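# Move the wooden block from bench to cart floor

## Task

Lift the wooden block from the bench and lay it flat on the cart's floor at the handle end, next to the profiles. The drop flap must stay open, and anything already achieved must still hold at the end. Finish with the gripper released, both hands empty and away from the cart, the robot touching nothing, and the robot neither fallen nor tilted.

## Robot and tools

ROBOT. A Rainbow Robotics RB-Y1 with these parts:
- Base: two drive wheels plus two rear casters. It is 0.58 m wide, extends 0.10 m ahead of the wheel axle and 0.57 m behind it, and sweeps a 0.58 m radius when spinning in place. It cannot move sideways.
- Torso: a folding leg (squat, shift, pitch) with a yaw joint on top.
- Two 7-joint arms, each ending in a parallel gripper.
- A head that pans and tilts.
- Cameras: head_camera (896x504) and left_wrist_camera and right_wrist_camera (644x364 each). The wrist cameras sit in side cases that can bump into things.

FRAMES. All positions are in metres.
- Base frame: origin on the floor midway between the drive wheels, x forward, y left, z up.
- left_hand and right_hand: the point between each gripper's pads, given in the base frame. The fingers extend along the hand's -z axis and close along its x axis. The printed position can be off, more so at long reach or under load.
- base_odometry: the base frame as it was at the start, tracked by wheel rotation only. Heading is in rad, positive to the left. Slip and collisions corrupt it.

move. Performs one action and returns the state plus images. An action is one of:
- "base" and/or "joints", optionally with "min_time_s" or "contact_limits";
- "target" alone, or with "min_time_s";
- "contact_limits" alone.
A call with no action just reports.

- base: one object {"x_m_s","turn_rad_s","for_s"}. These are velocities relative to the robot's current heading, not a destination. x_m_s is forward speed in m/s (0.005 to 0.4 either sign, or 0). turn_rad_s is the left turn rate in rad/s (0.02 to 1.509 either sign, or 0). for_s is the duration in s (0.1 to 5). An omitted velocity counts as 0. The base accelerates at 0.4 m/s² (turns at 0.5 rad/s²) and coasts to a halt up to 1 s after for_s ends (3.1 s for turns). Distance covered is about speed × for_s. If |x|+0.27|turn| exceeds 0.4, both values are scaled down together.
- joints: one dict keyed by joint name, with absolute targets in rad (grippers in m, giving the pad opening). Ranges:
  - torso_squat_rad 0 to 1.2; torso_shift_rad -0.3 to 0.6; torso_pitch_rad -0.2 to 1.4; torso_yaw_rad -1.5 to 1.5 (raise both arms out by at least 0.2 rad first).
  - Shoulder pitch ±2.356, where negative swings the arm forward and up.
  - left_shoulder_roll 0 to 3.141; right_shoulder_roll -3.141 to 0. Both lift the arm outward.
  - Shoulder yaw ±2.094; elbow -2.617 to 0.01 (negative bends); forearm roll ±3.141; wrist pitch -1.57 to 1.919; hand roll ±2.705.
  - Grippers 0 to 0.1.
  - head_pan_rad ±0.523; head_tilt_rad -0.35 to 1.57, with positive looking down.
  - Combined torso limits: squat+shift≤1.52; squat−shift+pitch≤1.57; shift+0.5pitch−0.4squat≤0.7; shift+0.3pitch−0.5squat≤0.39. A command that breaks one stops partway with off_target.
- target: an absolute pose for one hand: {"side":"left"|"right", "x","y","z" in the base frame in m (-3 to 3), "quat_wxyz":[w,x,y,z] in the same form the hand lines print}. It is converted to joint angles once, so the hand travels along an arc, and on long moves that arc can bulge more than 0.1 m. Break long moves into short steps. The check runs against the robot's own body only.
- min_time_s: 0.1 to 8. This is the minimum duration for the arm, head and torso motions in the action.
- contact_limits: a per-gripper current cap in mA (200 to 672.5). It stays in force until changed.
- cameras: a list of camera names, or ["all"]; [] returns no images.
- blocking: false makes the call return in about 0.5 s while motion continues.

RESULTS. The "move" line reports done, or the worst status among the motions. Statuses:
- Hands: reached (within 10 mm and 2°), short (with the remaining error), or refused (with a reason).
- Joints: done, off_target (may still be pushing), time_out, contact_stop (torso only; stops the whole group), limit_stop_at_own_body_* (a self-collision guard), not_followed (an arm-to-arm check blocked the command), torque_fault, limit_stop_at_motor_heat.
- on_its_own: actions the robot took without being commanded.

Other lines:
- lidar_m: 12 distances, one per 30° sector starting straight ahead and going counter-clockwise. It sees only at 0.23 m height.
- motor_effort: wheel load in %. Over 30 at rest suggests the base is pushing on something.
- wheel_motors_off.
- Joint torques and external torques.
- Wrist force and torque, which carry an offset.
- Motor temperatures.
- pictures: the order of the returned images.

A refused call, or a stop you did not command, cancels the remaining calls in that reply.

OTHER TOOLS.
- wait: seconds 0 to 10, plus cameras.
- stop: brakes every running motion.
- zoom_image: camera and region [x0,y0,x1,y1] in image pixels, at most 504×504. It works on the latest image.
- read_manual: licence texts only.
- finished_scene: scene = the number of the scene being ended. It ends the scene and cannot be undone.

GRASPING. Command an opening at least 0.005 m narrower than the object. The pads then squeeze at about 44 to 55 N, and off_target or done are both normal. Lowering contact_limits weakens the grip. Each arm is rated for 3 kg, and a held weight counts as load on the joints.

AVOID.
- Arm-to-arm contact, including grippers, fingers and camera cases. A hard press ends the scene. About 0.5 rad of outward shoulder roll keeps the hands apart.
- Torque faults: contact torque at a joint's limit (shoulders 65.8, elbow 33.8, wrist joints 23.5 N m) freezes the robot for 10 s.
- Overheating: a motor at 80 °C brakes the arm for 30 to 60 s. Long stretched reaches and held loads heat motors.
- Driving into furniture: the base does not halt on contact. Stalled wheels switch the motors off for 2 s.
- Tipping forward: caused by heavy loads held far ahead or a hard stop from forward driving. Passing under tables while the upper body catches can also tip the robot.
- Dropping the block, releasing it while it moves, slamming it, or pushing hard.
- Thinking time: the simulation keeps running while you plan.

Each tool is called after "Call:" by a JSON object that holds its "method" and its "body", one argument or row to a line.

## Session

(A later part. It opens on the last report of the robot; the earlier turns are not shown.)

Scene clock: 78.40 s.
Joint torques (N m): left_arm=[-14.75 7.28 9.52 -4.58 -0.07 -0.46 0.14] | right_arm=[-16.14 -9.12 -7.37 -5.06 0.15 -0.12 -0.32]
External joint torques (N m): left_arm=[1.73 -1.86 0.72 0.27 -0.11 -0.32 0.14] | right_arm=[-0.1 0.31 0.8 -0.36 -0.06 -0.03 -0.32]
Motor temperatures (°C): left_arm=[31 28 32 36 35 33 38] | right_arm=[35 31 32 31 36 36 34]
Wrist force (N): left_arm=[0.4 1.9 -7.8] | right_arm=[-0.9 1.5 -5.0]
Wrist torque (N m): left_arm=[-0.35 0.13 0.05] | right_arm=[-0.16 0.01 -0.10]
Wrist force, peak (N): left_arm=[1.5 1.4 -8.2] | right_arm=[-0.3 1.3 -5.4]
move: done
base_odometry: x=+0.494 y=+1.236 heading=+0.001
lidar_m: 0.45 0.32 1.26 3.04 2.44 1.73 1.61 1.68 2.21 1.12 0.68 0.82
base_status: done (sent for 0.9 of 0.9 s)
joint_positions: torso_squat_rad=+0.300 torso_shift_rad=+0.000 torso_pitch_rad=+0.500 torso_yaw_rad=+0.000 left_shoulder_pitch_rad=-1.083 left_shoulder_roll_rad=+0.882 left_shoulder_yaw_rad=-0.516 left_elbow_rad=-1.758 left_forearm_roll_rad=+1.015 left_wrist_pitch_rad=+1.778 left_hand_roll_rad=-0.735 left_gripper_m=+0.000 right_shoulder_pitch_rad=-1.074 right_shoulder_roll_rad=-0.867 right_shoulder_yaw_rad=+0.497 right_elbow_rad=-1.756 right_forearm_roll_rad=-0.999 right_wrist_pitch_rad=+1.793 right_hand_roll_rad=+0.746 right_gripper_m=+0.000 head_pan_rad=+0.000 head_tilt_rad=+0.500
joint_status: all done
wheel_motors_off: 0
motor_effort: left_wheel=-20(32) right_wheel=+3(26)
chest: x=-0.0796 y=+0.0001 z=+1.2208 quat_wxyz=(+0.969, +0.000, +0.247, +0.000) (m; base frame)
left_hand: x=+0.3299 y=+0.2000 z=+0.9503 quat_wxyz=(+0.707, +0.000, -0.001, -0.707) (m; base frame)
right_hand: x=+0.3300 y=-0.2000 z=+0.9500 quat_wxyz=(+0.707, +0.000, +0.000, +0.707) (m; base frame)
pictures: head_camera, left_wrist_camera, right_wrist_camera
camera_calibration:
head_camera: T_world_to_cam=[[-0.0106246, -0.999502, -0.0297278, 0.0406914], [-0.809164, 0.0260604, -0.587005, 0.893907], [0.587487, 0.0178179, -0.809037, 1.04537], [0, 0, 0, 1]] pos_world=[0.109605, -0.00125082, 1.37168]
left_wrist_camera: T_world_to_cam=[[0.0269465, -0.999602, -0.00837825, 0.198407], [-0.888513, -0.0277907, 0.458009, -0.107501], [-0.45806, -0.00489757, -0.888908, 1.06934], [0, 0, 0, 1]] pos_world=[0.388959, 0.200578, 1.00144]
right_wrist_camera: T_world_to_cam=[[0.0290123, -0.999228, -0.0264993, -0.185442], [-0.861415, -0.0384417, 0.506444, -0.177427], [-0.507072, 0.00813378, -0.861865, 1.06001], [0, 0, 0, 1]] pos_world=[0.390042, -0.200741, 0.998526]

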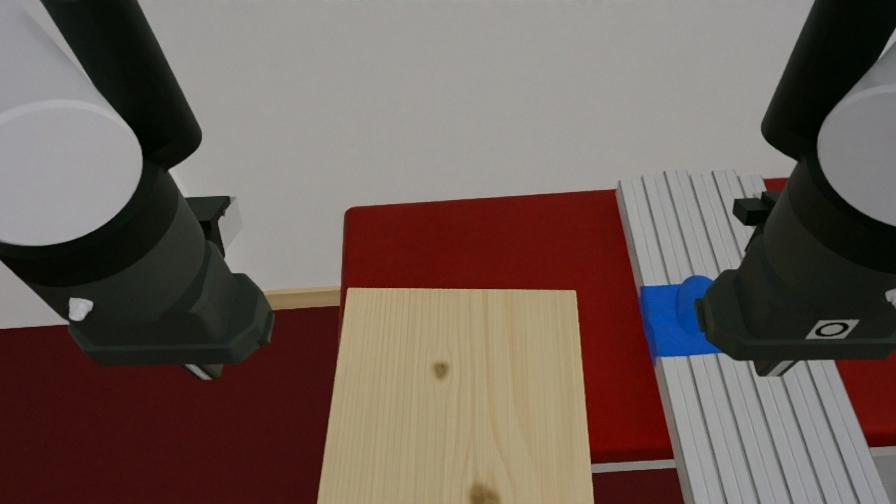

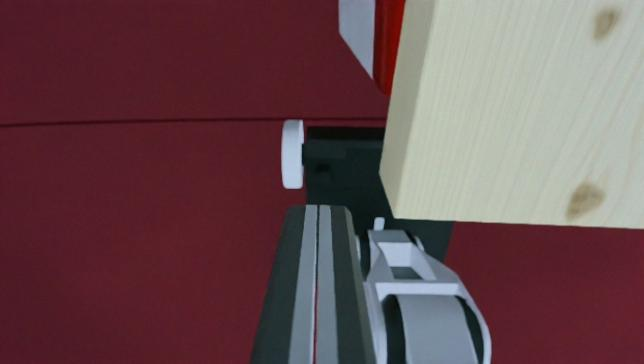

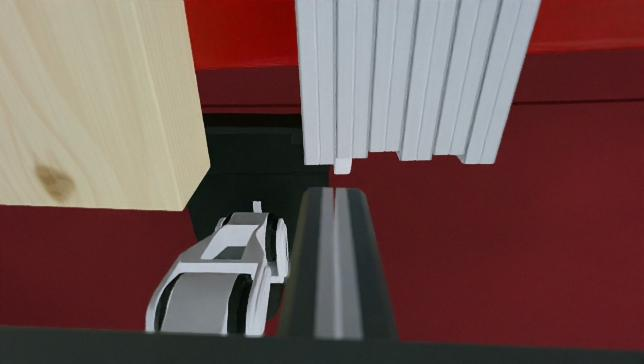

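Call:
{"method": "move", "body": {
  "target": {"side":"left","x":0.365,"y":0.167,"z":0.83,"quat_wxyz":[0.7071,0,0,-0.7071]},
  "cameras": []
}}

Call:
{"method": "move", "body": {
  "target": {"side":"right","x":0.365,"y":-0.12,"z":0.83,"quat_wxyz":[0.7071,0,0,0.7071]}
}}

Scene clock: 91.40 s.
Joint torques (N m): left_arm=[-16.79 6.32 8.09 -5.55 -0.13 -0.1 -0.11] | right_arm=[-16.34 -9.42 -7.03 -5.1 0.08 -0.17 -0.28]
External joint torques (N m): left_arm=[1.68 -0.83 1.14 0.41 -0.18 0.05 -0.11] | right_arm=[-0.3 0 1.14 -0.41 -0.13 -0.08 -0.28]
Motor temperatures (°C): left_arm=[31 28 32 36 35 33 38] | right_arm=[35 31 32 31 36 36 34]
Wrist force (N): left_arm=[1.3 1.1 -7.7] | right_arm=[-1.1 1.2 -5.4]
Wrist torque (N m): left_arm=[-0.28 0.26 0.10] | right_arm=[-0.14 -0.03 -0.08]
Wrist force, peak (N): left_arm=[0.2 1.5 -8.6] | right_arm=[-1.1 1.2 -5.4]
move: done
base_odometry: x=+0.494 y=+1.236 heading=+0.001
lidar_m: 0.44 0.33 1.24 3.06 2.44 1.72 1.61 1.67 2.21 1.11 0.69 0.84
base_status: not commanded
joint_positions: torso_squat_rad=+0.300 torso_shift_rad=+0.000 torso_pitch_rad=+0.500 torso_yaw_rad=+0.000 left_shoulder_pitch_rad=-1.131 left_shoulder_roll_rad=+0.615 left_shoulder_yaw_rad=-0.655 left_elbow_rad=-1.238 left_forearm_roll_rad=+0.813 left_wrist_pitch_rad=+1.469 left_hand_roll_rad=-0.916 left_gripper_m=+0.000 right_shoulder_pitch_rad=-1.074 right_shoulder_roll_rad=-0.867 right_shoulder_yaw_rad=+0.497 right_elbow_rad=-1.756 right_forearm_roll_rad=-0.999 right_wrist_pitch_rad=+1.793 right_hand_roll_rad=+0.746 right_gripper_m=+0.000 head_pan_rad=+0.000 head_tilt_rad=+0.500
joint_status: all done
wheel_motors_off: 0
motor_effort: left_wheel=-21(22) right_wheel=+7(7)
chest: x=-0.0796 y=+0.0001 z=+1.2208 quat_wxyz=(+0.969, +0.000, +0.247, +0.000) (m; base frame)
left_hand: x=+0.3648 y=+0.1669 z=+0.8303 quat_wxyz=(+0.707, +0.000, -0.001, -0.707) (m; base frame)
left_hand_status: reached (checked arc, planned for 0.9 s): 0 mm and 0.1 deg off.
right_hand: x=+0.3300 y=-0.2000 z=+0.9500 quat_wxyz=(+0.707, +0.000, +0.000, +0.707) (m; base frame)
pictures: none
No camera images: "cameras" was empty.

Scene clock: 92.70 s.
Joint torques (N m): left_arm=[-16.82 5.86 7.97 -5.81 -0.02 -0.14 -0.09] | right_arm=[-20.89 -6.57 -5.53 -5.97 0.07 0.09 0.09]
External joint torques (N m): left_arm=[1.66 -1.28 1.03 0.15 -0.07 0.01 -0.09] | right_arm=[-2.14 -0.87 0.41 -0.14 -0.15 0.18 0.09]
Motor temperatures (°C): left_arm=[31 28 32 36 35 33 38] | right_arm=[35 31 32 31 36 36 34]
Wrist force (N): left_arm=[1.2 1.6 -6.9] | right_arm=[-0.8 0.5 -5.0]
Wrist torque (N m): left_arm=[-0.32 0.28 0.11] | right_arm=[-0.04 0.00 -0.08]
Wrist force, peak (N): left_arm=[1.5 1.3 -8.4] | right_arm=[-1.1 0.4 -6.0]
move: done
base_odometry: x=+0.494 y=+1.236 heading=+0.001
lidar_m: 0.46 0.32 1.26 3.06 2.45 1.71 1.61 1.68 2.20 1.12 0.69 0.82
base_status: not commanded
joint_positions: torso_squat_rad=+0.300 torso_shift_rad=+0.000 torso_pitch_rad=+0.500 torso_yaw_rad=+0.000 left_shoulder_pitch_rad=-1.131 left_shoulder_roll_rad=+0.615 left_shoulder_yaw_rad=-0.655 left_elbow_rad=-1.238 left_forearm_roll_rad=+0.813 left_wrist_pitch_rad=+1.469 left_hand_roll_rad=-0.916 left_gripper_m=+0.000 right_shoulder_pitch_rad=-1.191 right_shoulder_roll_rad=-0.504 right_shoulder_yaw_rad=+0.682 right_elbow_rad=-1.173 right_forearm_roll_rad=-0.767 right_wrist_pitch_rad=+1.483 right_hand_roll_rad=+0.859 right_gripper_m=+0.000 head_pan_rad=+0.000 head_tilt_rad=+0.500
joint_status: all done
wheel_motors_off: 0
motor_effort: left_wheel=-21(22) right_wheel=+6(8)
chest: x=-0.0796 y=+0.0001 z=+1.2208 quat_wxyz=(+0.969, +0.000, +0.247, +0.000) (m; base frame)
left_hand: x=+0.3648 y=+0.1670 z=+0.8303 quat_wxyz=(+0.707, +0.001, -0.001, -0.707) (m; base frame)
right_hand: x=+0.3648 y=-0.1198 z=+0.8299 quat_wxyz=(+0.707, +0.000, +0.000, +0.707) (m; base frame)
right_hand_status: reached (checked arc, planned for 0.9 s): 0 mm and 0.0 deg off.
pictures: head_camera, left_wrist_camera, right_wrist_camera
camera_calibration:
head_camera: T_world_to_cam=[[-0.0105439, -0.999504, -0.0296712, 0.0406048], [-0.809116, 0.0259634, -0.587076, 0.893998], [0.587555, 0.0178174, -0.808988, 1.0453], [0, 0, 0, 1]] pos_world=[0.109605, -0.00125111, 1.37168]
left_wrist_camera: T_world_to_cam=[[0.0270801, -0.999597, -0.00854776, 0.163569], [-0.888713, -0.0279892, 0.457608, -0.0220649], [-0.457663, -0.00479554, -0.889113, 0.978446], [0, 0, 0, 1]] pos_world=[0.42376, 0.167578, 0.881445]
right_wrist_camera: T_world_to_cam=[[0.0290398, -0.999223, -0.0266468, -0.109476], [-0.861232, -0.0385432, 0.506748, -0.0839389], [-0.507381, 0.0082332, -0.861683, 0.973336], [0, 0, 0, 1]] pos_world=[0.42474, -0.12064, 0.878325]

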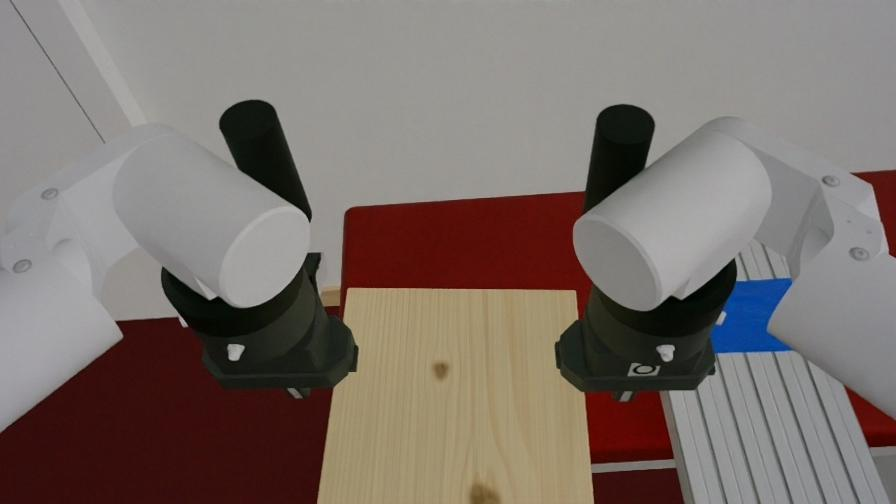

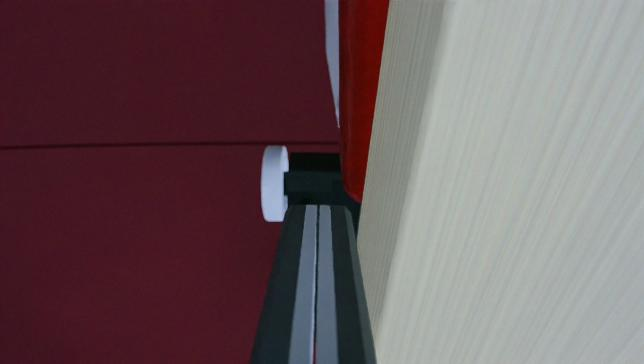

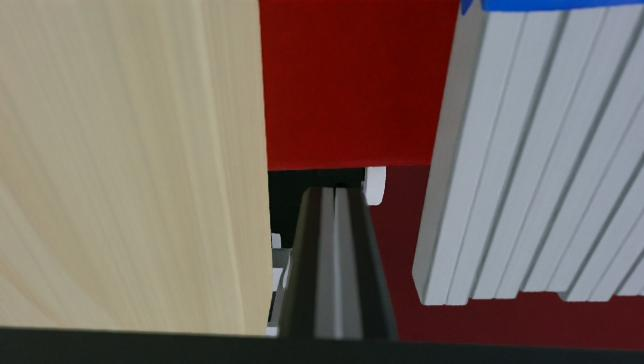

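Call:
{"method": "move", "body": {
  "target": {"side":"left","x":0.365,"y":0.175,"z":0.768,"quat_wxyz":[0.7071,0,0,-0.7071]},
  "cameras": []
}}

Call:
{"method": "move", "body": {
  "target": {"side":"right","x":0.365,"y":-0.12,"z":0.768,"quat_wxyz":[0.7071,0,0,0.7071]}
}}

Scene clock: 95.83 s.
Joint torques (N m): left_arm=[-17.13 5.66 6.23 -5.38 -0.2 -0.12 0.09] | right_arm=[-20.68 -6.16 -5.5 -6.1 0.15 0.27 -0.07]
External joint torques (N m): left_arm=[1.37 -1.05 0.81 0.32 -0.25 0.03 0.09] | right_arm=[-1.93 -0.46 0.45 -0.27 -0.06 0.36 -0.07]
Motor temperatures (°C): left_arm=[31 28 32 36 35 33 38] | right_arm=[35 31 32 31 36 36 34]
Wrist force (N): left_arm=[0.5 1.3 -7.7] | right_arm=[-0.2 0.1 -5.3]
Wrist torque (N m): left_arm=[-0.33 0.17 0.11] | right_arm=[-0.03 0.05 -0.06]
Wrist force, peak (N): left_arm=[0.6 1.3 -8.8] | right_arm=[-0.6 0.5 -5.6]
move: done
base_odometry: x=+0.494 y=+1.236 heading=+0.001
lidar_m: 0.45 0.33 1.25 3.05 2.44 1.71 1.62 1.66 2.20 1.12 0.68 0.83
base_status: not commanded
joint_positions: torso_squat_rad=+0.300 torso_shift_rad=+0.000 torso_pitch_rad=+0.500 torso_yaw_rad=+0.000 left_shoulder_pitch_rad=-1.133 left_shoulder_roll_rad=+0.511 left_shoulder_yaw_rad=-0.677 left_elbow_rad=-0.945 left_forearm_roll_rad=+0.776 left_wrist_pitch_rad=+1.268 left_hand_roll_rad=-1.041 left_gripper_m=+0.000 right_shoulder_pitch_rad=-1.191 right_shoulder_roll_rad=-0.504 right_shoulder_yaw_rad=+0.682 right_elbow_rad=-1.173 right_forearm_roll_rad=-0.767 right_wrist_pitch_rad=+1.483 right_hand_roll_rad=+0.859 right_gripper_m=+0.000 head_pan_rad=+0.000 head_tilt_rad=+0.500
joint_status: all done
wheel_motors_off: 0
motor_effort: left_wheel=-20(22) right_wheel=+5(8)
chest: x=-0.0796 y=+0.0001 z=+1.2208 quat_wxyz=(+0.969, +0.000, +0.247, +0.000) (m; base frame)
left_hand: x=+0.3648 y=+0.1749 z=+0.7682 quat_wxyz=(+0.707, +0.001, -0.001, -0.707) (m; base frame)
left_hand_status: reached (checked arc, planned for 0.6 s): 0 mm and 0.1 deg off.
right_hand: x=+0.3648 y=-0.1199 z=+0.8299 quat_wxyz=(+0.707, +0.000, +0.000, +0.707) (m; base frame)
pictures: none
No camera images: "cameras" was empty.

Scene clock: 96.80 s.
Joint torques (N m): left_arm=[-16.5 5.28 5.85 -5.55 -0.06 -0.2 -0.1] | right_arm=[-13.89 2.73 -1.05 -4.64 -0.69 -0.8 0.06]
External joint torques (N m): left_arm=[2.02 -1.43 0.43 0.15 -0.12 -0.05 -0.1] | right_arm=[4.97 7.72 3.31 0.87 -0.9 -0.68 0.06]
Motor temperatures (°C): left_arm=[31 28 32 36 35 33 38] | right_arm=[35 31 32 31 36 36 34]
Wrist force (N): left_arm=[0.8 1.8 -7.8] | right_arm=[-15.3 4.4 22.2]
Wrist torque (N m): left_arm=[-0.36 0.18 0.10] | right_arm=[-0.70 -1.94 -0.10]
Wrist force, peak (N): left_arm=[0.8 1.8 -7.8] | right_arm=[-19.2 3.7 26.9]
move: done
base_odometry: x=+0.494 y=+1.236 heading=+0.001
lidar_m: 0.45 0.33 1.23 3.05 2.43 1.71 1.62 1.68 2.21 1.13 0.69 0.83
base_status: not commanded
joint_positions: torso_squat_rad=+0.300 torso_shift_rad=+0.000 torso_pitch_rad=+0.499 torso_yaw_rad=+0.000 left_shoulder_pitch_rad=-1.133 left_shoulder_roll_rad=+0.511 left_shoulder_yaw_rad=-0.677 left_elbow_rad=-0.945 left_forearm_roll_rad=+0.776 left_wrist_pitch_rad=+1.268 left_hand_roll_rad=-1.041 left_gripper_m=+0.000 right_shoulder_pitch_rad=-1.204 right_shoulder_roll_rad=-0.388 right_shoulder_yaw_rad=+0.704 right_elbow_rad=-0.859 right_forearm_roll_rad=-0.728 right_wrist_pitch_rad=+1.269 right_hand_roll_rad=+0.971 right_gripper_m=+0.000 head_pan_rad=+0.000 head_tilt_rad=+0.500
joint_status: all done
wheel_motors_off: 0
motor_effort: left_wheel=-24(26) right_wheel=+11(11)
chest: x=-0.0802 y=+0.0000 z=+1.2209 quat_wxyz=(+0.969, +0.000, +0.247, +0.000) (m; base frame)
left_hand: x=+0.3649 y=+0.1748 z=+0.7688 quat_wxyz=(+0.707, +0.001, -0.001, -0.707) (m; base frame)
right_hand: x=+0.3657 y=-0.1210 z=+0.7695 quat_wxyz=(+0.708, -0.002, -0.002, +0.707) (m; base frame)
right_hand_status: reached (checked arc, planned for 0.6 s): 2 mm and 0.3 deg off.
pictures: head_camera, left_wrist_camera, right_wrist_camera
camera_calibration:
head_camera: T_world_to_cam=[[-0.0107916, -0.999503, -0.0296338, 0.0404829], [-0.808573, 0.026158, -0.587814, 0.894562], [0.588297, 0.0176176, -0.808453, 1.04514], [0, 0, 0, 1]] pos_world=[0.108905, -0.00135003, 1.37198]
left_wrist_camera: T_world_to_cam=[[0.0268649, -0.999603, -0.00851501, 0.170906], [-0.889191, -0.0277878, 0.456692, 0.00721583], [-0.456747, -0.00469752, -0.889584, 0.923784], [0, 0, 0, 1]] pos_world=[0.42376, 0.175378, 0.819943]
right_wrist_camera: T_world_to_cam=[[0.0275743, -0.99929, -0.0256822, -0.112474], [-0.864083, -0.0367452, 0.502007, -0.0476552], [-0.502594, 0.00834904, -0.864482, 0.922285], [0, 0, 0, 1]] pos_world=[0.425459, -0.121846, 0.818334]

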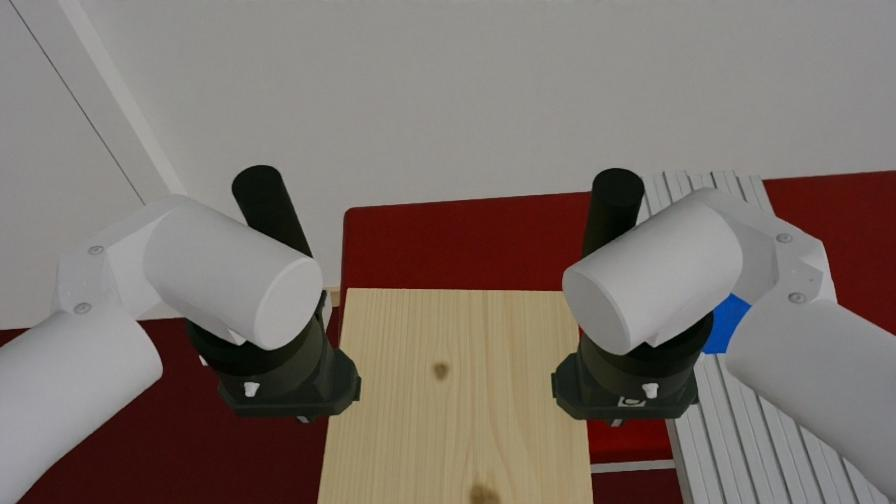

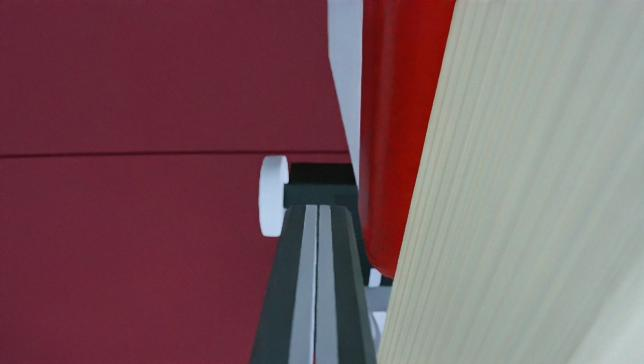

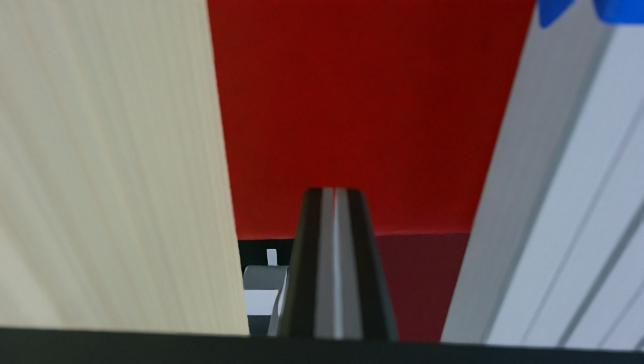

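Call:
{"method": "move", "body": {
  "target": {"side":"right","x":0.365,"y":-0.12,"z":0.786,"quat_wxyz":[0.7071,0,0,0.7071]},
  "cameras": []
}}

Call:
{"method": "move", "body": {
  "target": {"side":"left","x":0.365,"y":0.145,"z":0.768,"quat_wxyz":[0.7071,0,0,-0.7071]},
  "cameras": ["left_wrist_camera"]
}}

Call:
{"method": "move", "body": {
  "target": {"side":"right","x":0.365,"y":-0.10,"z":0.786,"quat_wxyz":[0.7071,0,0,0.7071]}
}}

Scene clock: 99.83 s.
Joint torques (N m): left_arm=[-16.2 5.34 5.87 -5.5 -0.06 -0.14 -0.15] | right_arm=[-18.09 -5 -5.94 -6.1 -0.1 -0.09 -0.16]
External joint torques (N m): left_arm=[2.29 -1.37 0.46 0.2 -0.11 0.02 -0.15] | right_arm=[0.71 0.17 -1.08 -0.45 -0.3 0 -0.16]
Motor temperatures (°C): left_arm=[31 28 32 36 35 33 38] | right_arm=[35 31 32 31 36 36 34]
Wrist force (N): left_arm=[0.2 1.3 -8.0] | right_arm=[-0.9 1.1 -4.8]
Wrist torque (N m): left_arm=[-0.36 0.14 0.07] | right_arm=[-0.15 0.01 -0.06]
Wrist force, peak (N): left_arm=[1.2 1.8 -8.4] | right_arm=[-14.7 3.8 22.8]
move: done
base_odometry: x=+0.494 y=+1.236 heading=+0.001
lidar_m: 0.46 0.31 1.26 3.05 2.43 1.71 1.61 1.68 2.20 1.13 0.70 0.82
base_status: not commanded
joint_positions: torso_squat_rad=+0.300 torso_shift_rad=+0.000 torso_pitch_rad=+0.500 torso_yaw_rad=+0.000 left_shoulder_pitch_rad=-1.133 left_shoulder_roll_rad=+0.511 left_shoulder_yaw_rad=-0.677 left_elbow_rad=-0.945 left_forearm_roll_rad=+0.776 left_wrist_pitch_rad=+1.268 left_hand_roll_rad=-1.041 left_gripper_m=+0.000 right_shoulder_pitch_rad=-1.197 right_shoulder_roll_rad=-0.422 right_shoulder_yaw_rad=+0.700 right_elbow_rad=-0.955 right_forearm_roll_rad=-0.736 right_wrist_pitch_rad=+1.336 right_hand_roll_rad=+0.938 right_gripper_m=+0.000 head_pan_rad=+0.000 head_tilt_rad=+0.500
joint_status: all done
wheel_motors_off: 0
motor_effort: left_wheel=-21(24) right_wheel=+7(12)
chest: x=-0.0797 y=+0.0001 z=+1.2208 quat_wxyz=(+0.969, +0.000, +0.247, +0.000) (m; base frame)
left_hand: x=+0.3649 y=+0.1749 z=+0.7683 quat_wxyz=(+0.707, +0.001, -0.001, -0.707) (m; base frame)
right_hand: x=+0.3652 y=-0.1198 z=+0.7856 quat_wxyz=(+0.707, +0.000, +0.000, +0.707) (m; base frame)
right_hand_status: reached (checked arc, planned for 0.4 s): 1 mm and 0.1 deg off.
pictures: none
No camera images: "cameras" was empty.

Scene clock: 100.50 s.
Joint torques (N m): left_arm=[-17.14 3.91 5.29 -5.59 0.31 -0.64 0.14] | right_arm=[-18.55 -4.89 -5.77 -6.19 -0.03 -0.12 -0.21]
External joint torques (N m): left_arm=[1.83 -1.68 0.2 0.25 0.26 -0.49 0.14] | right_arm=[0.24 0.28 -0.91 -0.53 -0.23 -0.03 -0.21]
Motor temperatures (°C): left_arm=[31 28 32 36 35 33 38] | right_arm=[35 31 32 31 36 36 34]
Wrist force (N): left_arm=[-0.6 1.5 -7.9] | right_arm=[-0.7 0.8 -4.5]
Wrist torque (N m): left_arm=[-0.32 0.13 0.03] | right_arm=[-0.12 0.03 -0.08]
Wrist force, peak (N): left_arm=[-9.1 0.9 -4.2] | right_arm=[-0.8 0.7 -5.6]
move: done
base_odometry: x=+0.494 y=+1.236 heading=+0.001
lidar_m: 0.46 0.33 1.25 3.05 2.43 1.71 1.61 1.69 2.21 1.12 0.70 0.81
base_status: not commanded
joint_positions: torso_squat_rad=+0.300 torso_shift_rad=+0.000 torso_pitch_rad=+0.500 torso_yaw_rad=+0.000 left_shoulder_pitch_rad=-1.172 left_shoulder_roll_rad=+0.445 left_shoulder_yaw_rad=-0.696 left_elbow_rad=-0.900 left_forearm_roll_rad=+0.752 left_wrist_pitch_rad=+1.271 left_hand_roll_rad=-1.002 left_gripper_m=+0.000 right_shoulder_pitch_rad=-1.197 right_shoulder_roll_rad=-0.422 right_shoulder_yaw_rad=+0.700 right_elbow_rad=-0.955 right_forearm_roll_rad=-0.736 right_wrist_pitch_rad=+1.336 right_hand_roll_rad=+0.938 right_gripper_m=+0.000 head_pan_rad=+0.000 head_tilt_rad=+0.500
joint_status: all done
wheel_motors_off: 0
motor_effort: left_wheel=-19(22) right_wheel=+6(9)
chest: x=-0.0797 y=+0.0001 z=+1.2208 quat_wxyz=(+0.969, +0.000, +0.247, +0.000) (m; base frame)
left_hand: x=+0.3651 y=+0.1451 z=+0.7681 quat_wxyz=(+0.707, +0.000, +0.000, -0.707) (m; base frame)
left_hand_status: reached (checked arc, planned for 0.3 s): 0 mm and 0.0 deg off.
right_hand: x=+0.3651 y=-0.1198 z=+0.7855 quat_wxyz=(+0.707, +0.000, +0.000, +0.707) (m; base frame)
pictures: left_wrist_camera
camera_calibration:
left_wrist_camera: T_world_to_cam=[[0.0269761, -0.999598, -0.00875843, 0.141353], [-0.888142, -0.0279875, 0.458716, 0.0049889], [-0.458777, -0.00459565, -0.88854, 0.923196], [0, 0, 0, 1]] pos_world=[0.424159, 0.145678, 0.819246]

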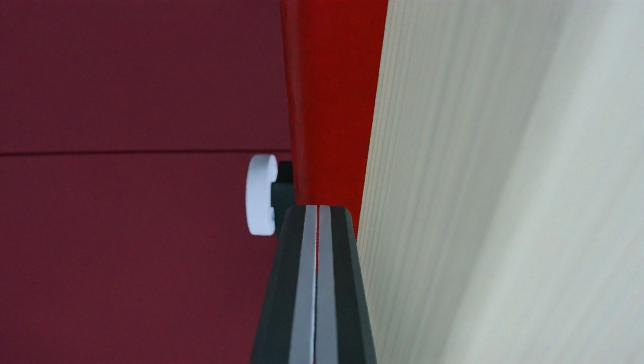

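Scene clock: 101.10 s.
Joint torques (N m): left_arm=[-19.24 -4.16 5.75 -9.59 2.52 -2.34 0.1] | right_arm=[-23.07 6.75 -3.96 -11.43 -2.92 -2.56 0.08]
External joint torques (N m): left_arm=[-0.28 -9.8 0.66 -3.76 2.47 -2.19 0.1] | right_arm=[-4.04 11.31 0.7 -5.71 -3.13 -2.47 0.08]
Motor temperatures (°C): left_arm=[31 28 32 36 35 33 38] | right_arm=[35 31 32 31 36 36 34]
Wrist force (N): left_arm=[-15.2 0.3 -4.4] | right_arm=[-19.9 1.1 -3.3]
Wrist torque (N m): left_arm=[-0.35 -0.20 -0.02] | right_arm=[-0.14 -0.29 -0.32]
Wrist force, peak (N): left_arm=[-19.4 0.2 -6.3] | right_arm=[-27.6 0.8 -1.2]
move: done
base_odometry: x=+0.494 y=+1.236 heading=+0.001
lidar_m: 0.46 0.33 1.24 3.05 2.45 1.71 1.62 1.68 2.20 1.12 0.69 0.83
base_status: not commanded
joint_positions: torso_squat_rad=+0.300 torso_shift_rad=+0.000 torso_pitch_rad=+0.500 torso_yaw_rad=+0.000 left_shoulder_pitch_rad=-1.172 left_shoulder_roll_rad=+0.447 left_shoulder_yaw_rad=-0.696 left_elbow_rad=-0.899 left_forearm_roll_rad=+0.752 left_wrist_pitch_rad=+1.271 left_hand_roll_rad=-1.002 left_gripper_m=+0.000 right_shoulder_pitch_rad=-1.220 right_shoulder_roll_rad=-0.382 right_shoulder_yaw_rad=+0.711 right_elbow_rad=-0.926 right_forearm_roll_rad=-0.720 right_wrist_pitch_rad=+1.336 right_hand_roll_rad=+0.912 right_gripper_m=+0.000 head_pan_rad=+0.000 head_tilt_rad=+0.500
joint_status: all done
wheel_motors_off: 0
motor_effort: left_wheel=-21(21) right_wheel=+7(9)
chest: x=-0.0797 y=+0.0001 z=+1.2208 quat_wxyz=(+0.969, +0.000, +0.247, +0.000) (m; base frame)
left_hand: x=+0.3651 y=+0.1469 z=+0.7679 quat_wxyz=(+0.708, +0.001, +0.001, -0.706) (m; base frame)
right_hand: x=+0.3646 y=-0.1028 z=+0.7861 quat_wxyz=(+0.708, -0.001, +0.001, +0.706) (m; base frame)
right_hand_status: reached (checked arc, planned for 0.2 s): 3 mm and 0.2 deg off.
pictures: head_camera, left_wrist_camera, right_wrist_camera
camera_calibration:
head_camera: T_world_to_cam=[[-0.0106204, -0.999502, -0.0297302, 0.0406963], [-0.809082, 0.026061, -0.587118, 0.89403], [0.5876, 0.0178187, -0.808955, 1.04539], [0, 0, 0, 1]] pos_world=[0.109505, -0.00125082, 1.37178]
left_wrist_camera: T_world_to_cam=[[0.0286892, -0.99952, -0.0117183, 0.144835], [-0.887879, -0.0308665, 0.459041, 0.00522113], [-0.459182, -0.00276507, -0.888338, 0.922677], [0, 0, 0, 1]] pos_world=[0.424157, 0.147478, 0.818949]
right_wrist_camera: T_world_to_cam=[[0.0271492, -0.999359, -0.0233284, -0.0955452], [-0.861757, -0.0352251, 0.506097, -0.0602063], [-0.506594, 0.00636331, -0.862161, 0.935319], [0, 0, 0, 1]] pos_world=[0.424538, -0.103556, 0.834637]

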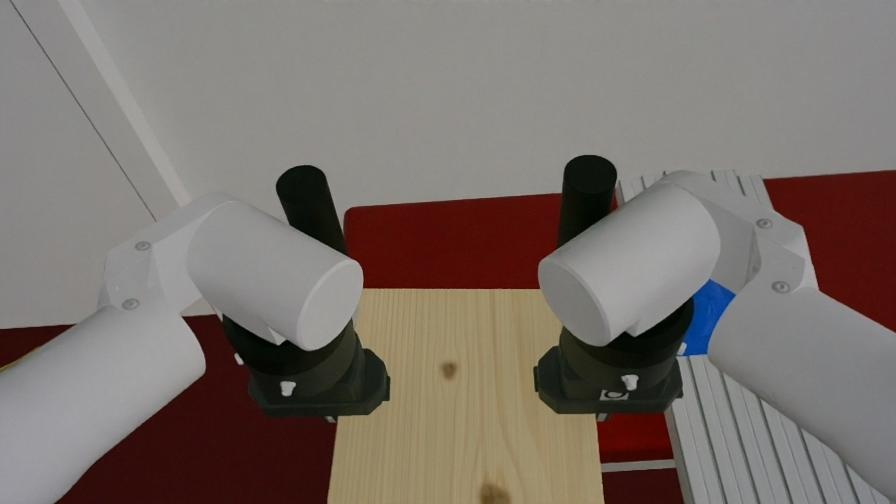

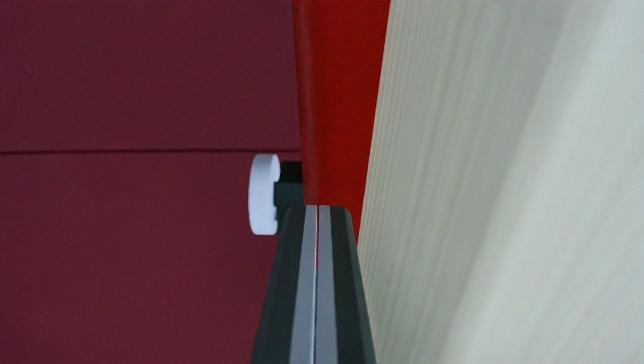

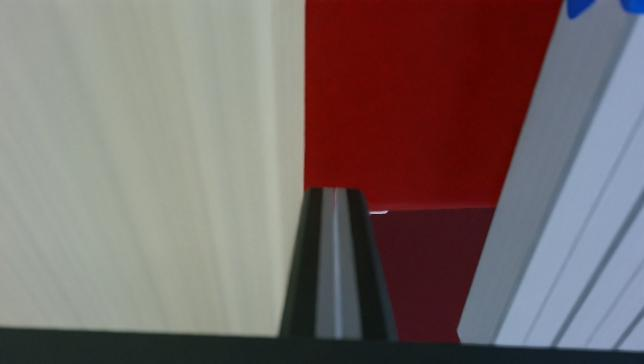

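Call:
{"method": "move", "body": {
  "target": {"side":"right","x":0.365,"y":-0.096,"z":0.786,"quat_wxyz":[0.7071,0,0,0.7071]},
  "cameras": []
}}

Call:
{"method": "move", "body": {
  "target": {"side":"left","x":0.365,"y":0.138,"z":0.768,"quat_wxyz":[0.7071,0,0,-0.7071]},
  "cameras": []
}}

Call:
{"method": "move", "body": {
  "joints": {"torso_squat_rad":0.1},
  "min_time_s": 2
}}

Scene clock: 103.50 s.
Joint torques (N m): left_arm=[-20.32 -7.52 5.81 -11.64 3.57 -3.12 0.11] | right_arm=[-24.3 14.8 -3.98 -14.45 -4.83 -4.04 0.02]
External joint torques (N m): left_arm=[-1.36 -13.19 0.72 -5.82 3.53 -2.97 0.11] | right_arm=[-5.17 19.25 0.58 -8.75 -5.05 -3.96 0.02]
Motor temperatures (°C): left_arm=[31 28 32 36 35 33 38] | right_arm=[35 31 32 31 36 36 34]
Wrist force (N): left_arm=[-21.8 -0.4 -4.6] | right_arm=[-30.3 0.4 2.8]
Wrist torque (N m): left_arm=[-0.39 -0.31 -0.10] | right_arm=[-0.19 -0.48 -0.40]
Wrist force, peak (N): left_arm=[-24.0 -0.2 -4.6] | right_arm=[-35.7 2.8 5.9]
move: done
base_odometry: x=+0.494 y=+1.236 heading=+0.001
lidar_m: 0.46 0.34 1.25 3.06 2.44 1.72 1.61 1.68 2.22 1.11 0.69 0.83
base_status: not commanded
joint_positions: torso_squat_rad=+0.300 torso_shift_rad=+0.000 torso_pitch_rad=+0.500 torso_yaw_rad=+0.000 left_shoulder_pitch_rad=-1.171 left_shoulder_roll_rad=+0.447 left_shoulder_yaw_rad=-0.696 left_elbow_rad=-0.898 left_forearm_roll_rad=+0.751 left_wrist_pitch_rad=+1.271 left_hand_roll_rad=-1.002 left_gripper_m=+0.000 right_shoulder_pitch_rad=-1.230 right_shoulder_roll_rad=-0.370 right_shoulder_yaw_rad=+0.712 right_elbow_rad=-0.904 right_forearm_roll_rad=-0.718 right_wrist_pitch_rad=+1.332 right_hand_roll_rad=+0.911 right_gripper_m=+0.000 head_pan_rad=+0.000 head_tilt_rad=+0.500
joint_status: all done
wheel_motors_off: 0
motor_effort: left_wheel=-22(22) right_wheel=+9(11)
chest: x=-0.0798 y=+0.0001 z=+1.2208 quat_wxyz=(+0.969, +0.000, +0.247, +0.000) (m; base frame)
left_hand: x=+0.3651 y=+0.1477 z=+0.7678 quat_wxyz=(+0.708, +0.001, +0.001, -0.706) (m; base frame)
right_hand: x=+0.3653 y=-0.1003 z=+0.7856 quat_wxyz=(+0.709, -0.002, +0.002, +0.706) (m; base frame)
right_hand_status: reached (checked arc, planned for 0.2 s): 4 mm and 0.4 deg off.
pictures: none
No camera images: "cameras" was empty.

Scene clock: 104.03 s.
Joint torques (N m): left_arm=[-23.23 -21.57 5.8 -17.72 7.26 -6.61 0.38] | right_arm=[-24.25 18.59 -4.11 -17.36 -6.51 -4.56 -0.06]
External joint torques (N m): left_arm=[-4.17 -27.07 0.8 -11.9 7.22 -6.47 0.38] | right_arm=[-5.11 23.07 0.45 -11.67 -6.72 -4.48 -0.06]
Motor temperatures (°C): left_arm=[31 28 32 36 35 33 38] | right_arm=[35 31 32 31 36 36 34]
Wrist force (N): left_arm=[-46.5 -3.1 5.2] | right_arm=[-39.1 -1.1 -0.7]
Wrist torque (N m): left_arm=[-0.27 -1.13 -0.21] | right_arm=[-0.15 -0.66 -0.47]
Wrist force, peak (N): left_arm=[-55.9 -4.8 7.7] | right_arm=[-40.8 -0.8 -1.7]
move: done
base_odometry: x=+0.494 y=+1.236 heading=+0.001
lidar_m: 0.46 0.32 1.25 3.07 2.44 1.71 1.62 1.68 2.22 1.12 0.70 0.84
base_status: not commanded
joint_positions: torso_squat_rad=+0.300 torso_shift_rad=+0.000 torso_pitch_rad=+0.499 torso_yaw_rad=+0.000 left_shoulder_pitch_rad=-1.180 left_shoulder_roll_rad=+0.435 left_shoulder_yaw_rad=-0.700 left_elbow_rad=-0.884 left_forearm_roll_rad=+0.745 left_wrist_pitch_rad=+1.272 left_hand_roll_rad=-0.993 left_gripper_m=+0.000 right_shoulder_pitch_rad=-1.230 right_shoulder_roll_rad=-0.371 right_shoulder_yaw_rad=+0.712 right_elbow_rad=-0.904 right_forearm_roll_rad=-0.717 right_wrist_pitch_rad=+1.332 right_hand_roll_rad=+0.911 right_gripper_m=+0.000 head_pan_rad=+0.000 head_tilt_rad=+0.500
joint_status: all done
wheel_motors_off: 0
motor_effort: left_wheel=-18(22) right_wheel=+6(9)
chest: x=-0.0800 y=+0.0001 z=+1.2209 quat_wxyz=(+0.969, +0.000, +0.247, +0.000) (m; base frame)
left_hand: x=+0.3652 y=+0.1441 z=+0.7677 quat_wxyz=(+0.709, +0.003, +0.003, -0.705) (m; base frame)
left_hand_status: reached (checked arc, planned for 0.2 s): 6 mm and 0.6 deg off.
right_hand: x=+0.3655 y=-0.1010 z=+0.7856 quat_wxyz=(+0.709, -0.003, +0.003, +0.705) (m; base frame)
pictures: none
No camera images: "cameras" was empty.

Scene clock: 106.33 s.
Joint torques (N m): left_arm=[-27.39 -17.68 8.08 -18.57 6.92 -5.37 0.37] | right_arm=[-29.07 18.66 -5.06 -20.1 -6.62 -4.69 0.05]
External joint torques (N m): left_arm=[-8.38 -23.14 3.1 -12.75 6.88 -5.24 0.37] | right_arm=[-9.97 23.13 -0.51 -14.41 -6.83 -4.61 0.05]
Motor temperatures (°C): left_arm=[31 28 32 36 35 33 38] | right_arm=[35 31 32 31 36 36 34]
Wrist force (N): left_arm=[-37.6 -0.2 -16.8] | right_arm=[-38.1 -1.8 -15.2]
Wrist torque (N m): left_arm=[-0.26 -0.54 -0.16] | right_arm=[0.00 -0.46 -0.49]
Wrist force, peak (N): left_arm=[-46.8 -2.7 2.9] | right_arm=[-38.6 -2.1 -15.2]
move: done
base_odometry: x=+0.494 y=+1.236 heading=+0.001
lidar_m: 0.45 0.33 1.25 3.07 2.44 1.71 1.62 1.69 2.21 1.12 0.68 0.82
base_status: not commanded
joint_positions: torso_squat_rad=+0.100 torso_shift_rad=+0.000 torso_pitch_rad=+0.501 torso_yaw_rad=+0.000 left_shoulder_pitch_rad=-1.179 left_shoulder_roll_rad=+0.434 left_shoulder_yaw_rad=-0.700 left_elbow_rad=-0.884 left_forearm_roll_rad=+0.745 left_wrist_pitch_rad=+1.272 left_hand_roll_rad=-0.993 left_gripper_m=+0.000 right_shoulder_pitch_rad=-1.229 right_shoulder_roll_rad=-0.371 right_shoulder_yaw_rad=+0.713 right_elbow_rad=-0.903 right_forearm_roll_rad=-0.717 right_wrist_pitch_rad=+1.332 right_hand_roll_rad=+0.911 right_gripper_m=+0.000 head_pan_rad=+0.000 head_tilt_rad=+0.500
joint_status: all done
wheel_motors_off: 0
motor_effort: left_wheel=-20(21) right_wheel=+5(7)
chest: x=-0.0792 y=+0.0001 z=+1.2484 quat_wxyz=(+0.969, +0.000, +0.248, +0.000) (m; base frame)
left_hand: x=+0.3645 y=+0.1437 z=+0.7941 quat_wxyz=(+0.709, +0.002, +0.004, -0.705) (m; base frame)
right_hand: x=+0.3650 y=-0.1015 z=+0.8120 quat_wxyz=(+0.709, -0.002, +0.004, +0.705) (m; base frame)
pictures: head_camera, left_wrist_camera, right_wrist_camera
camera_calibration:
head_camera: T_world_to_cam=[[-0.010507, -0.999502, -0.0297453, 0.0415254], [-0.809589, 0.0259626, -0.586423, 0.909689], [0.586904, 0.0179199, -0.809458, 1.06799], [0, 0, 0, 1]] pos_world=[0.110106, -0.00125137, 1.39919]
left_wrist_camera: T_world_to_cam=[[0.0318921, -0.999336, -0.0176287, 0.14546], [-0.886218, -0.0364291, 0.461833, -0.00935244], [-0.462169, 0.000894053, -0.886792, 0.945064], [0, 0, 0, 1]] pos_world=[0.423852, 0.144178, 0.844959]
right_wrist_camera: T_world_to_cam=[[0.0231115, -0.999573, -0.0178897, -0.0966756], [-0.860167, -0.0290013, 0.509188, -0.0753303], [-0.509489, 0.00362, -0.860469, 0.95718], [0, 0, 0, 1]] pos_world=[0.425111, -0.102284, 0.860252]

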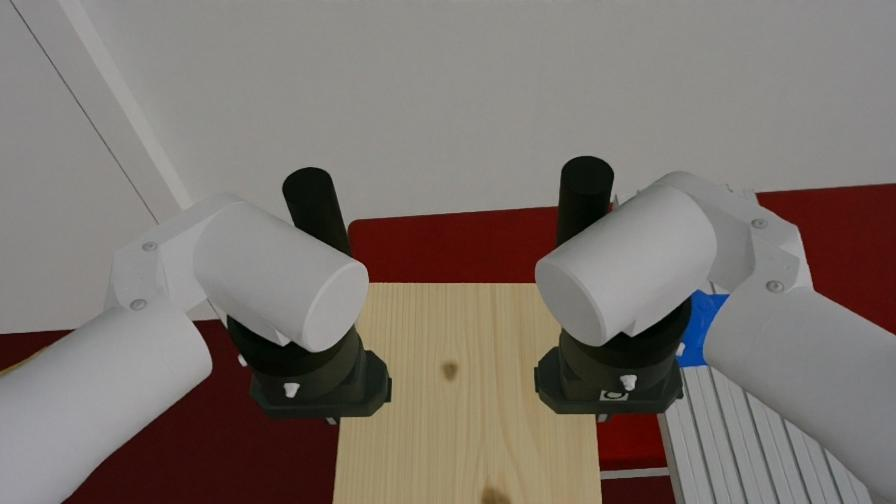

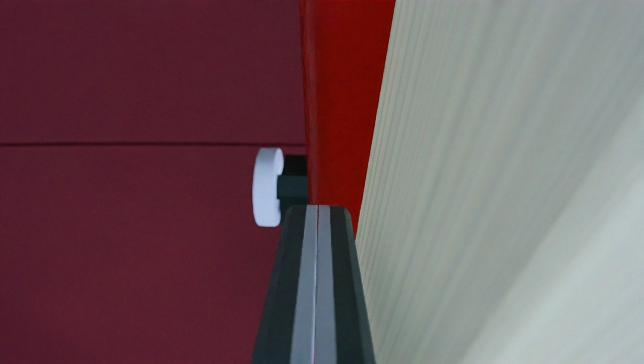

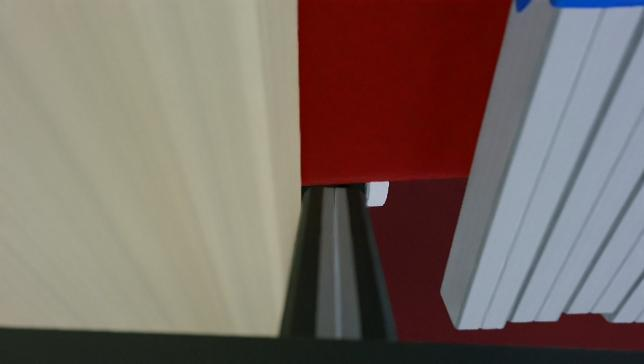

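Call:
{"method": "move", "body": {
  "target": {"side":"left","x":0.3645,"y":0.135,"z":0.7955,"quat_wxyz":[0.7071,0,0,-0.7071]},
  "cameras": []
}}

Call:
{"method": "move", "body": {
  "base": {"x_m_s":-0.3,"for_s":1.83},
  "cameras": ["head_camera"]
}}

Call:
{"method": "move", "body": {
  "base": {"turn_rad_s":-0.7,"for_s":2.2333},
  "cameras": ["head_camera"]
}}

Scene clock: 110.30 s.
Joint torques (N m): left_arm=[-28.82 -20.4 8.47 -21.09 7.7 -5.98 0.48] | right_arm=[-30.35 23.14 -5.59 -22.61 -7.78 -5.54 0.18]
External joint torques (N m): left_arm=[-9.81 -25.77 3.5 -15.26 7.66 -5.84 0.48] | right_arm=[-11.26 27.64 -1.05 -16.93 -8 -5.47 0.18]
Motor temperatures (°C): left_arm=[31 29 32 37 35 33 38] | right_arm=[35 31 32 31 36 37 34]
Wrist force (N): left_arm=[-43.4 0.1 -16.7] | right_arm=[-44.8 -2.5 -15.3]
Wrist torque (N m): left_arm=[-0.23 -0.65 -0.20] | right_arm=[-0.01 -0.54 -0.51]
Wrist force, peak (N): left_arm=[-48.3 -0.6 -16.8] | right_arm=[-50.5 -3.0 -15.0]
move: done
base_odometry: x=+0.494 y=+1.236 heading=+0.001
lidar_m: 0.46 0.34 1.25 3.04 2.45 1.72 1.62 1.68 2.21 1.11 0.71 0.82
base_status: not commanded
joint_positions: torso_squat_rad=+0.100 torso_shift_rad=+0.000 torso_pitch_rad=+0.501 torso_yaw_rad=+0.000 left_shoulder_pitch_rad=-1.180 left_shoulder_roll_rad=+0.430 left_shoulder_yaw_rad=-0.703 left_elbow_rad=-0.886 left_forearm_roll_rad=+0.742 left_wrist_pitch_rad=+1.273 left_hand_roll_rad=-0.986 left_gripper_m=+0.000 right_shoulder_pitch_rad=-1.229 right_shoulder_roll_rad=-0.372 right_shoulder_yaw_rad=+0.713 right_elbow_rad=-0.902 right_forearm_roll_rad=-0.717 right_wrist_pitch_rad=+1.332 right_hand_roll_rad=+0.911 right_gripper_m=+0.000 head_pan_rad=+0.000 head_tilt_rad=+0.500
joint_status: all done
wheel_motors_off: 0
motor_effort: left_wheel=-21(21) right_wheel=+6(8)
chest: x=-0.0792 y=+0.0001 z=+1.2484 quat_wxyz=(+0.969, +0.000, +0.248, +0.000) (m; base frame)
left_hand: x=+0.3640 y=+0.1413 z=+0.7941 quat_wxyz=(+0.709, +0.002, +0.005, -0.705) (m; base frame)
left_hand_status: reached (checked arc, planned for 0.1 s): 6 mm and 0.7 deg off.
right_hand: x=+0.3650 y=-0.1026 z=+0.8118 quat_wxyz=(+0.710, -0.003, +0.005, +0.705) (m; base frame)
pictures: none
No camera images: "cameras" was empty.

Scene clock: 113.23 s.
Joint torques (N m): left_arm=[-29.52 -20.35 8.47 -21.1 7.81 -5.98 0.38] | right_arm=[-31.46 23.03 -5.34 -22.64 -7.91 -5.51 0.18]
External joint torques (N m): left_arm=[-10.51 -25.71 3.49 -15.26 7.77 -5.85 0.38] | right_arm=[-12.37 27.52 -0.79 -16.96 -8.13 -5.44 0.18]
Motor temperatures (°C): left_arm=[32 29 32 37 35 33 38] | right_arm=[36 31 32 32 37 37 34]
Wrist force (N): left_arm=[-44.0 0.0 -16.9] | right_arm=[-43.8 -2.6 -16.6]
Wrist torque (N m): left_arm=[-0.24 -0.75 -0.19] | right_arm=[0.05 -0.49 -0.53]
Wrist force, peak (N): left_arm=[-44.5 -0.2 -17.4] | right_arm=[-44.8 -1.9 -16.2]
move: done
base_odometry: x=-0.056 y=+1.235 heading=+0.002
lidar_m: 0.88 1.51 1.97 4.39 1.61 1.14 1.08 1.10 1.47 3.51 1.29 1.09
base_status: done (sent for 1.83 of 1.83 s)
joint_positions: torso_squat_rad=+0.100 torso_shift_rad=+0.000 torso_pitch_rad=+0.501 torso_yaw_rad=+0.000 left_shoulder_pitch_rad=-1.180 left_shoulder_roll_rad=+0.430 left_shoulder_yaw_rad=-0.703 left_elbow_rad=-0.886 left_forearm_roll_rad=+0.742 left_wrist_pitch_rad=+1.273 left_hand_roll_rad=-0.986 left_gripper_m=+0.000 right_shoulder_pitch_rad=-1.228 right_shoulder_roll_rad=-0.372 right_shoulder_yaw_rad=+0.713 right_elbow_rad=-0.902 right_forearm_roll_rad=-0.717 right_wrist_pitch_rad=+1.332 right_hand_roll_rad=+0.911 right_gripper_m=+0.000 head_pan_rad=+0.000 head_tilt_rad=+0.500
joint_status: not commanded
wheel_motors_off: 0
motor_effort: left_wheel=+7(46) right_wheel=-6(30)
chest: x=-0.0793 y=+0.0001 z=+1.2485 quat_wxyz=(+0.969, +0.000, +0.248, +0.000) (m; base frame)
left_hand: x=+0.3639 y=+0.1413 z=+0.7941 quat_wxyz=(+0.709, +0.002, +0.005, -0.705) (m; base frame)
right_hand: x=+0.3649 y=-0.1026 z=+0.8118 quat_wxyz=(+0.710, -0.003, +0.005, +0.705) (m; base frame)
pictures: head_camera
camera_calibration:
head_camera: T_world_to_cam=[[-0.010642, -0.999502, -0.0297234, 0.041512], [-0.809505, 0.0260615, -0.586534, 0.909812], [0.587016, 0.0178193, -0.809379, 1.068], [0, 0, 0, 1]] pos_world=[0.110005, -0.00125082, 1.39929]

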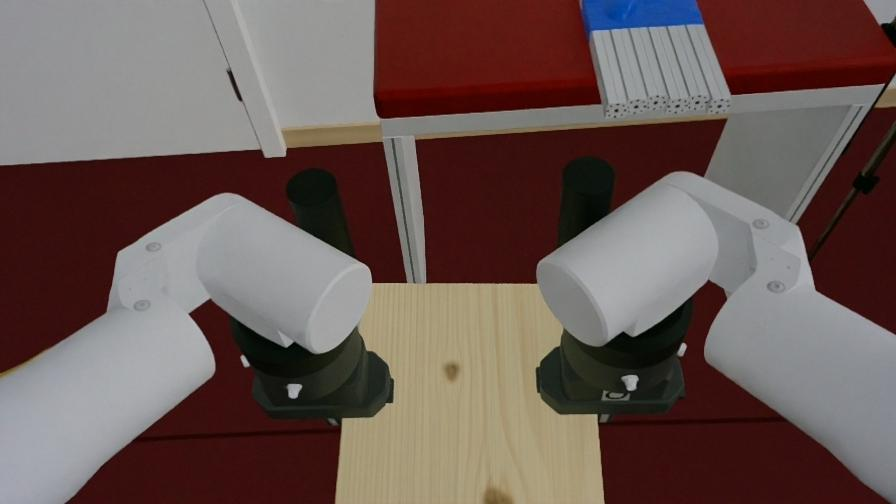

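Scene clock: 117.20 s.
Joint torques (N m): left_arm=[-29.68 -20.73 8.31 -21.19 7.82 -5.99 0.34] | right_arm=[-31.11 23.21 -5.22 -22.69 -7.89 -5.54 0.02]
External joint torques (N m): left_arm=[-10.67 -26.09 3.33 -15.35 7.78 -5.86 0.34] | right_arm=[-12.02 27.71 -0.68 -17.01 -8.1 -5.47 0.02]
Motor temperatures (°C): left_arm=[32 29 32 37 35 34 38] | right_arm=[36 31 32 32 37 37 34]
Wrist force (N): left_arm=[-43.3 -0.7 -17.2] | right_arm=[-44.4 -2.3 -15.2]
Wrist torque (N m): left_arm=[-0.15 -0.68 -0.18] | right_arm=[0.06 -0.52 -0.53]
Wrist force, peak (N): left_arm=[-44.6 -0.7 -17.4] | right_arm=[-45.0 -2.4 -16.0]
move: done
base_odometry: x=-0.056 y=+1.235 heading=-1.561
lidar_m: 3.46 1.28 1.09 0.86 1.52 1.98 4.39 1.64 1.15 1.07 1.10 1.44
base_status: done (sent for 2.23 of 2.23 s)
joint_positions: torso_squat_rad=+0.100 torso_shift_rad=+0.000 torso_pitch_rad=+0.501 torso_yaw_rad=+0.000 left_shoulder_pitch_rad=-1.180 left_shoulder_roll_rad=+0.430 left_shoulder_yaw_rad=-0.703 left_elbow_rad=-0.886 left_forearm_roll_rad=+0.742 left_wrist_pitch_rad=+1.273 left_hand_roll_rad=-0.986 left_gripper_m=+0.000 right_shoulder_pitch_rad=-1.228 right_shoulder_roll_rad=-0.372 right_shoulder_yaw_rad=+0.713 right_elbow_rad=-0.902 right_forearm_roll_rad=-0.717 right_wrist_pitch_rad=+1.332 right_hand_roll_rad=+0.911 right_gripper_m=+0.000 head_pan_rad=+0.000 head_tilt_rad=+0.500
joint_status: not commanded
wheel_motors_off: 0
motor_effort: left_wheel=+18(42) right_wheel=-1(28)
chest: x=-0.0793 y=+0.0001 z=+1.2485 quat_wxyz=(+0.969, +0.000, +0.248, +0.000) (m; base frame)
left_hand: x=+0.3639 y=+0.1413 z=+0.7942 quat_wxyz=(+0.709, +0.002, +0.005, -0.705) (m; base frame)
right_hand: x=+0.3649 y=-0.1026 z=+0.8118 quat_wxyz=(+0.710, -0.003, +0.005, +0.705) (m; base frame)
pictures: head_camera
camera_calibration:
head_camera: T_world_to_cam=[[-0.010642, -0.999502, -0.0297234, 0.041512], [-0.809505, 0.0260615, -0.586534, 0.909812], [0.587016, 0.0178193, -0.809379, 1.068], [0, 0, 0, 1]] pos_world=[0.110005, -0.00125082, 1.39929]

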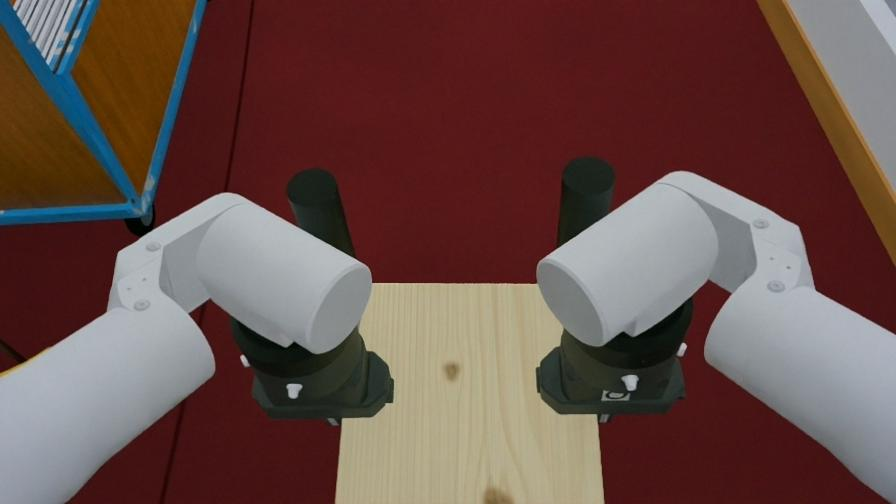

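Call:
{"method": "move", "body": {
  "base": {"x_m_s":0.4,"for_s":3.5},
  "cameras": []
}}

Call:
{"method": "move", "body": {
  "base": {"turn_rad_s":0.7,"for_s":2.2333},
  "cameras": ["head_camera"]
}}

Scene clock: 123.43 s.
Joint torques (N m): left_arm=[-29.19 -20.77 8.45 -21.3 7.82 -6.03 0.35] | right_arm=[-31.21 23.21 -5.93 -22.7 -7.86 -5.55 0.04]
External joint torques (N m): left_arm=[-10.18 -26.13 3.48 -15.46 7.78 -5.89 0.35] | right_arm=[-12.13 27.7 -1.38 -17.02 -8.08 -5.47 0.04]
Motor temperatures (°C): left_arm=[32 29 32 38 36 34 38] | right_arm=[36 31 32 33 37 37 34]
Wrist force (N): left_arm=[-44.0 -0.1 -16.7] | right_arm=[-44.3 -3.0 -15.5]
Wrist torque (N m): left_arm=[-0.22 -0.75 -0.15] | right_arm=[0.05 -0.55 -0.53]
Wrist force, peak (N): left_arm=[-44.7 -0.4 -16.7] | right_arm=[-45.2 -1.8 -15.5]
move: done
base_odometry: x=-0.042 y=-0.165 heading=-1.561
lidar_m: 3.20 1.11 0.78 0.73 0.76 1.73 5.00 1.53 1.06 1.00 1.01 1.33
base_status: done (sent for 3.5 of 3.5 s)
joint_positions: torso_squat_rad=+0.100 torso_shift_rad=+0.000 torso_pitch_rad=+0.501 torso_yaw_rad=+0.000 left_shoulder_pitch_rad=-1.180 left_shoulder_roll_rad=+0.430 left_shoulder_yaw_rad=-0.703 left_elbow_rad=-0.886 left_forearm_roll_rad=+0.742 left_wrist_pitch_rad=+1.273 left_hand_roll_rad=-0.986 left_gripper_m=+0.000 right_shoulder_pitch_rad=-1.228 right_shoulder_roll_rad=-0.372 right_shoulder_yaw_rad=+0.713 right_elbow_rad=-0.902 right_forearm_roll_rad=-0.717 right_wrist_pitch_rad=+1.332 right_hand_roll_rad=+0.911 right_gripper_m=+0.000 head_pan_rad=+0.000 head_tilt_rad=+0.500
joint_status: not commanded
wheel_motors_off: 0
motor_effort: left_wheel=+1(46) right_wheel=+0(38)
chest: x=-0.0793 y=+0.0001 z=+1.2484 quat_wxyz=(+0.969, +0.000, +0.248, +0.000) (m; base frame)
left_hand: x=+0.3640 y=+0.1413 z=+0.7941 quat_wxyz=(+0.709, +0.002, +0.005, -0.705) (m; base frame)
right_hand: x=+0.3649 y=-0.1027 z=+0.8117 quat_wxyz=(+0.710, -0.003, +0.005, +0.705) (m; base frame)
pictures: none
No camera images: "cameras" was empty.

Scene clock: 127.40 s.
Joint torques (N m): left_arm=[-28.9 -20.13 8.58 -21.13 7.8 -5.97 0.34] | right_arm=[-31.48 23.3 -5.55 -22.66 -7.8 -5.39 0.13]
External joint torques (N m): left_arm=[-9.89 -25.49 3.6 -15.3 7.76 -5.84 0.34] | right_arm=[-12.39 27.8 -1.01 -16.98 -8.02 -5.32 0.13]
Motor temperatures (°C): left_arm=[32 29 32 38 36 34 38] | right_arm=[36 31 32 33 38 37 34]
Wrist force (N): left_arm=[-43.5 0.4 -16.4] | right_arm=[-44.3 -2.5 -15.6]
Wrist torque (N m): left_arm=[-0.30 -0.67 -0.16] | right_arm=[0.09 -0.55 -0.53]
Wrist force, peak (N): left_arm=[-44.8 -0.1 -17.2] | right_arm=[-45.5 -2.3 -15.9]
move: done
base_odometry: x=-0.042 y=-0.165 heading=+0.002
lidar_m: 0.73 0.77 1.74 4.86 1.50 1.04 0.99 1.02 1.36 3.24 1.10 0.78
base_status: done (sent for 2.23 of 2.23 s)
joint_positions: torso_squat_rad=+0.100 torso_shift_rad=+0.000 torso_pitch_rad=+0.501 torso_yaw_rad=+0.000 left_shoulder_pitch_rad=-1.180 left_shoulder_roll_rad=+0.430 left_shoulder_yaw_rad=-0.703 left_elbow_rad=-0.886 left_forearm_roll_rad=+0.742 left_wrist_pitch_rad=+1.273 left_hand_roll_rad=-0.986 left_gripper_m=+0.000 right_shoulder_pitch_rad=-1.228 right_shoulder_roll_rad=-0.372 right_shoulder_yaw_rad=+0.713 right_elbow_rad=-0.902 right_forearm_roll_rad=-0.717 right_wrist_pitch_rad=+1.332 right_hand_roll_rad=+0.911 right_gripper_m=+0.000 head_pan_rad=+0.000 head_tilt_rad=+0.500
joint_status: not commanded
wheel_motors_off: 0
motor_effort: left_wheel=-1(41) right_wheel=+16(36)
chest: x=-0.0793 y=+0.0001 z=+1.2484 quat_wxyz=(+0.969, +0.000, +0.248, +0.000) (m; base frame)
left_hand: x=+0.3639 y=+0.1413 z=+0.7941 quat_wxyz=(+0.709, +0.002, +0.005, -0.705) (m; base frame)
right_hand: x=+0.3649 y=-0.1027 z=+0.8117 quat_wxyz=(+0.710, -0.003, +0.005, +0.705) (m; base frame)
pictures: head_camera
camera_calibration:
head_camera: T_world_to_cam=[[-0.0105642, -0.999504, -0.0296635, 0.0414175], [-0.809587, 0.025961, -0.586426, 0.909692], [0.586905, 0.01782, -0.80946, 1.06799], [0, 0, 0, 1]] pos_world=[0.110106, -0.00125112, 1.39919]

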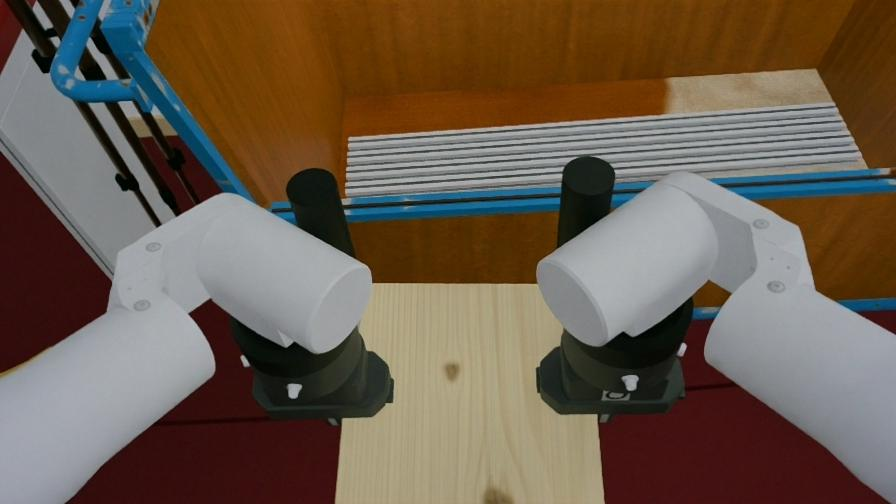

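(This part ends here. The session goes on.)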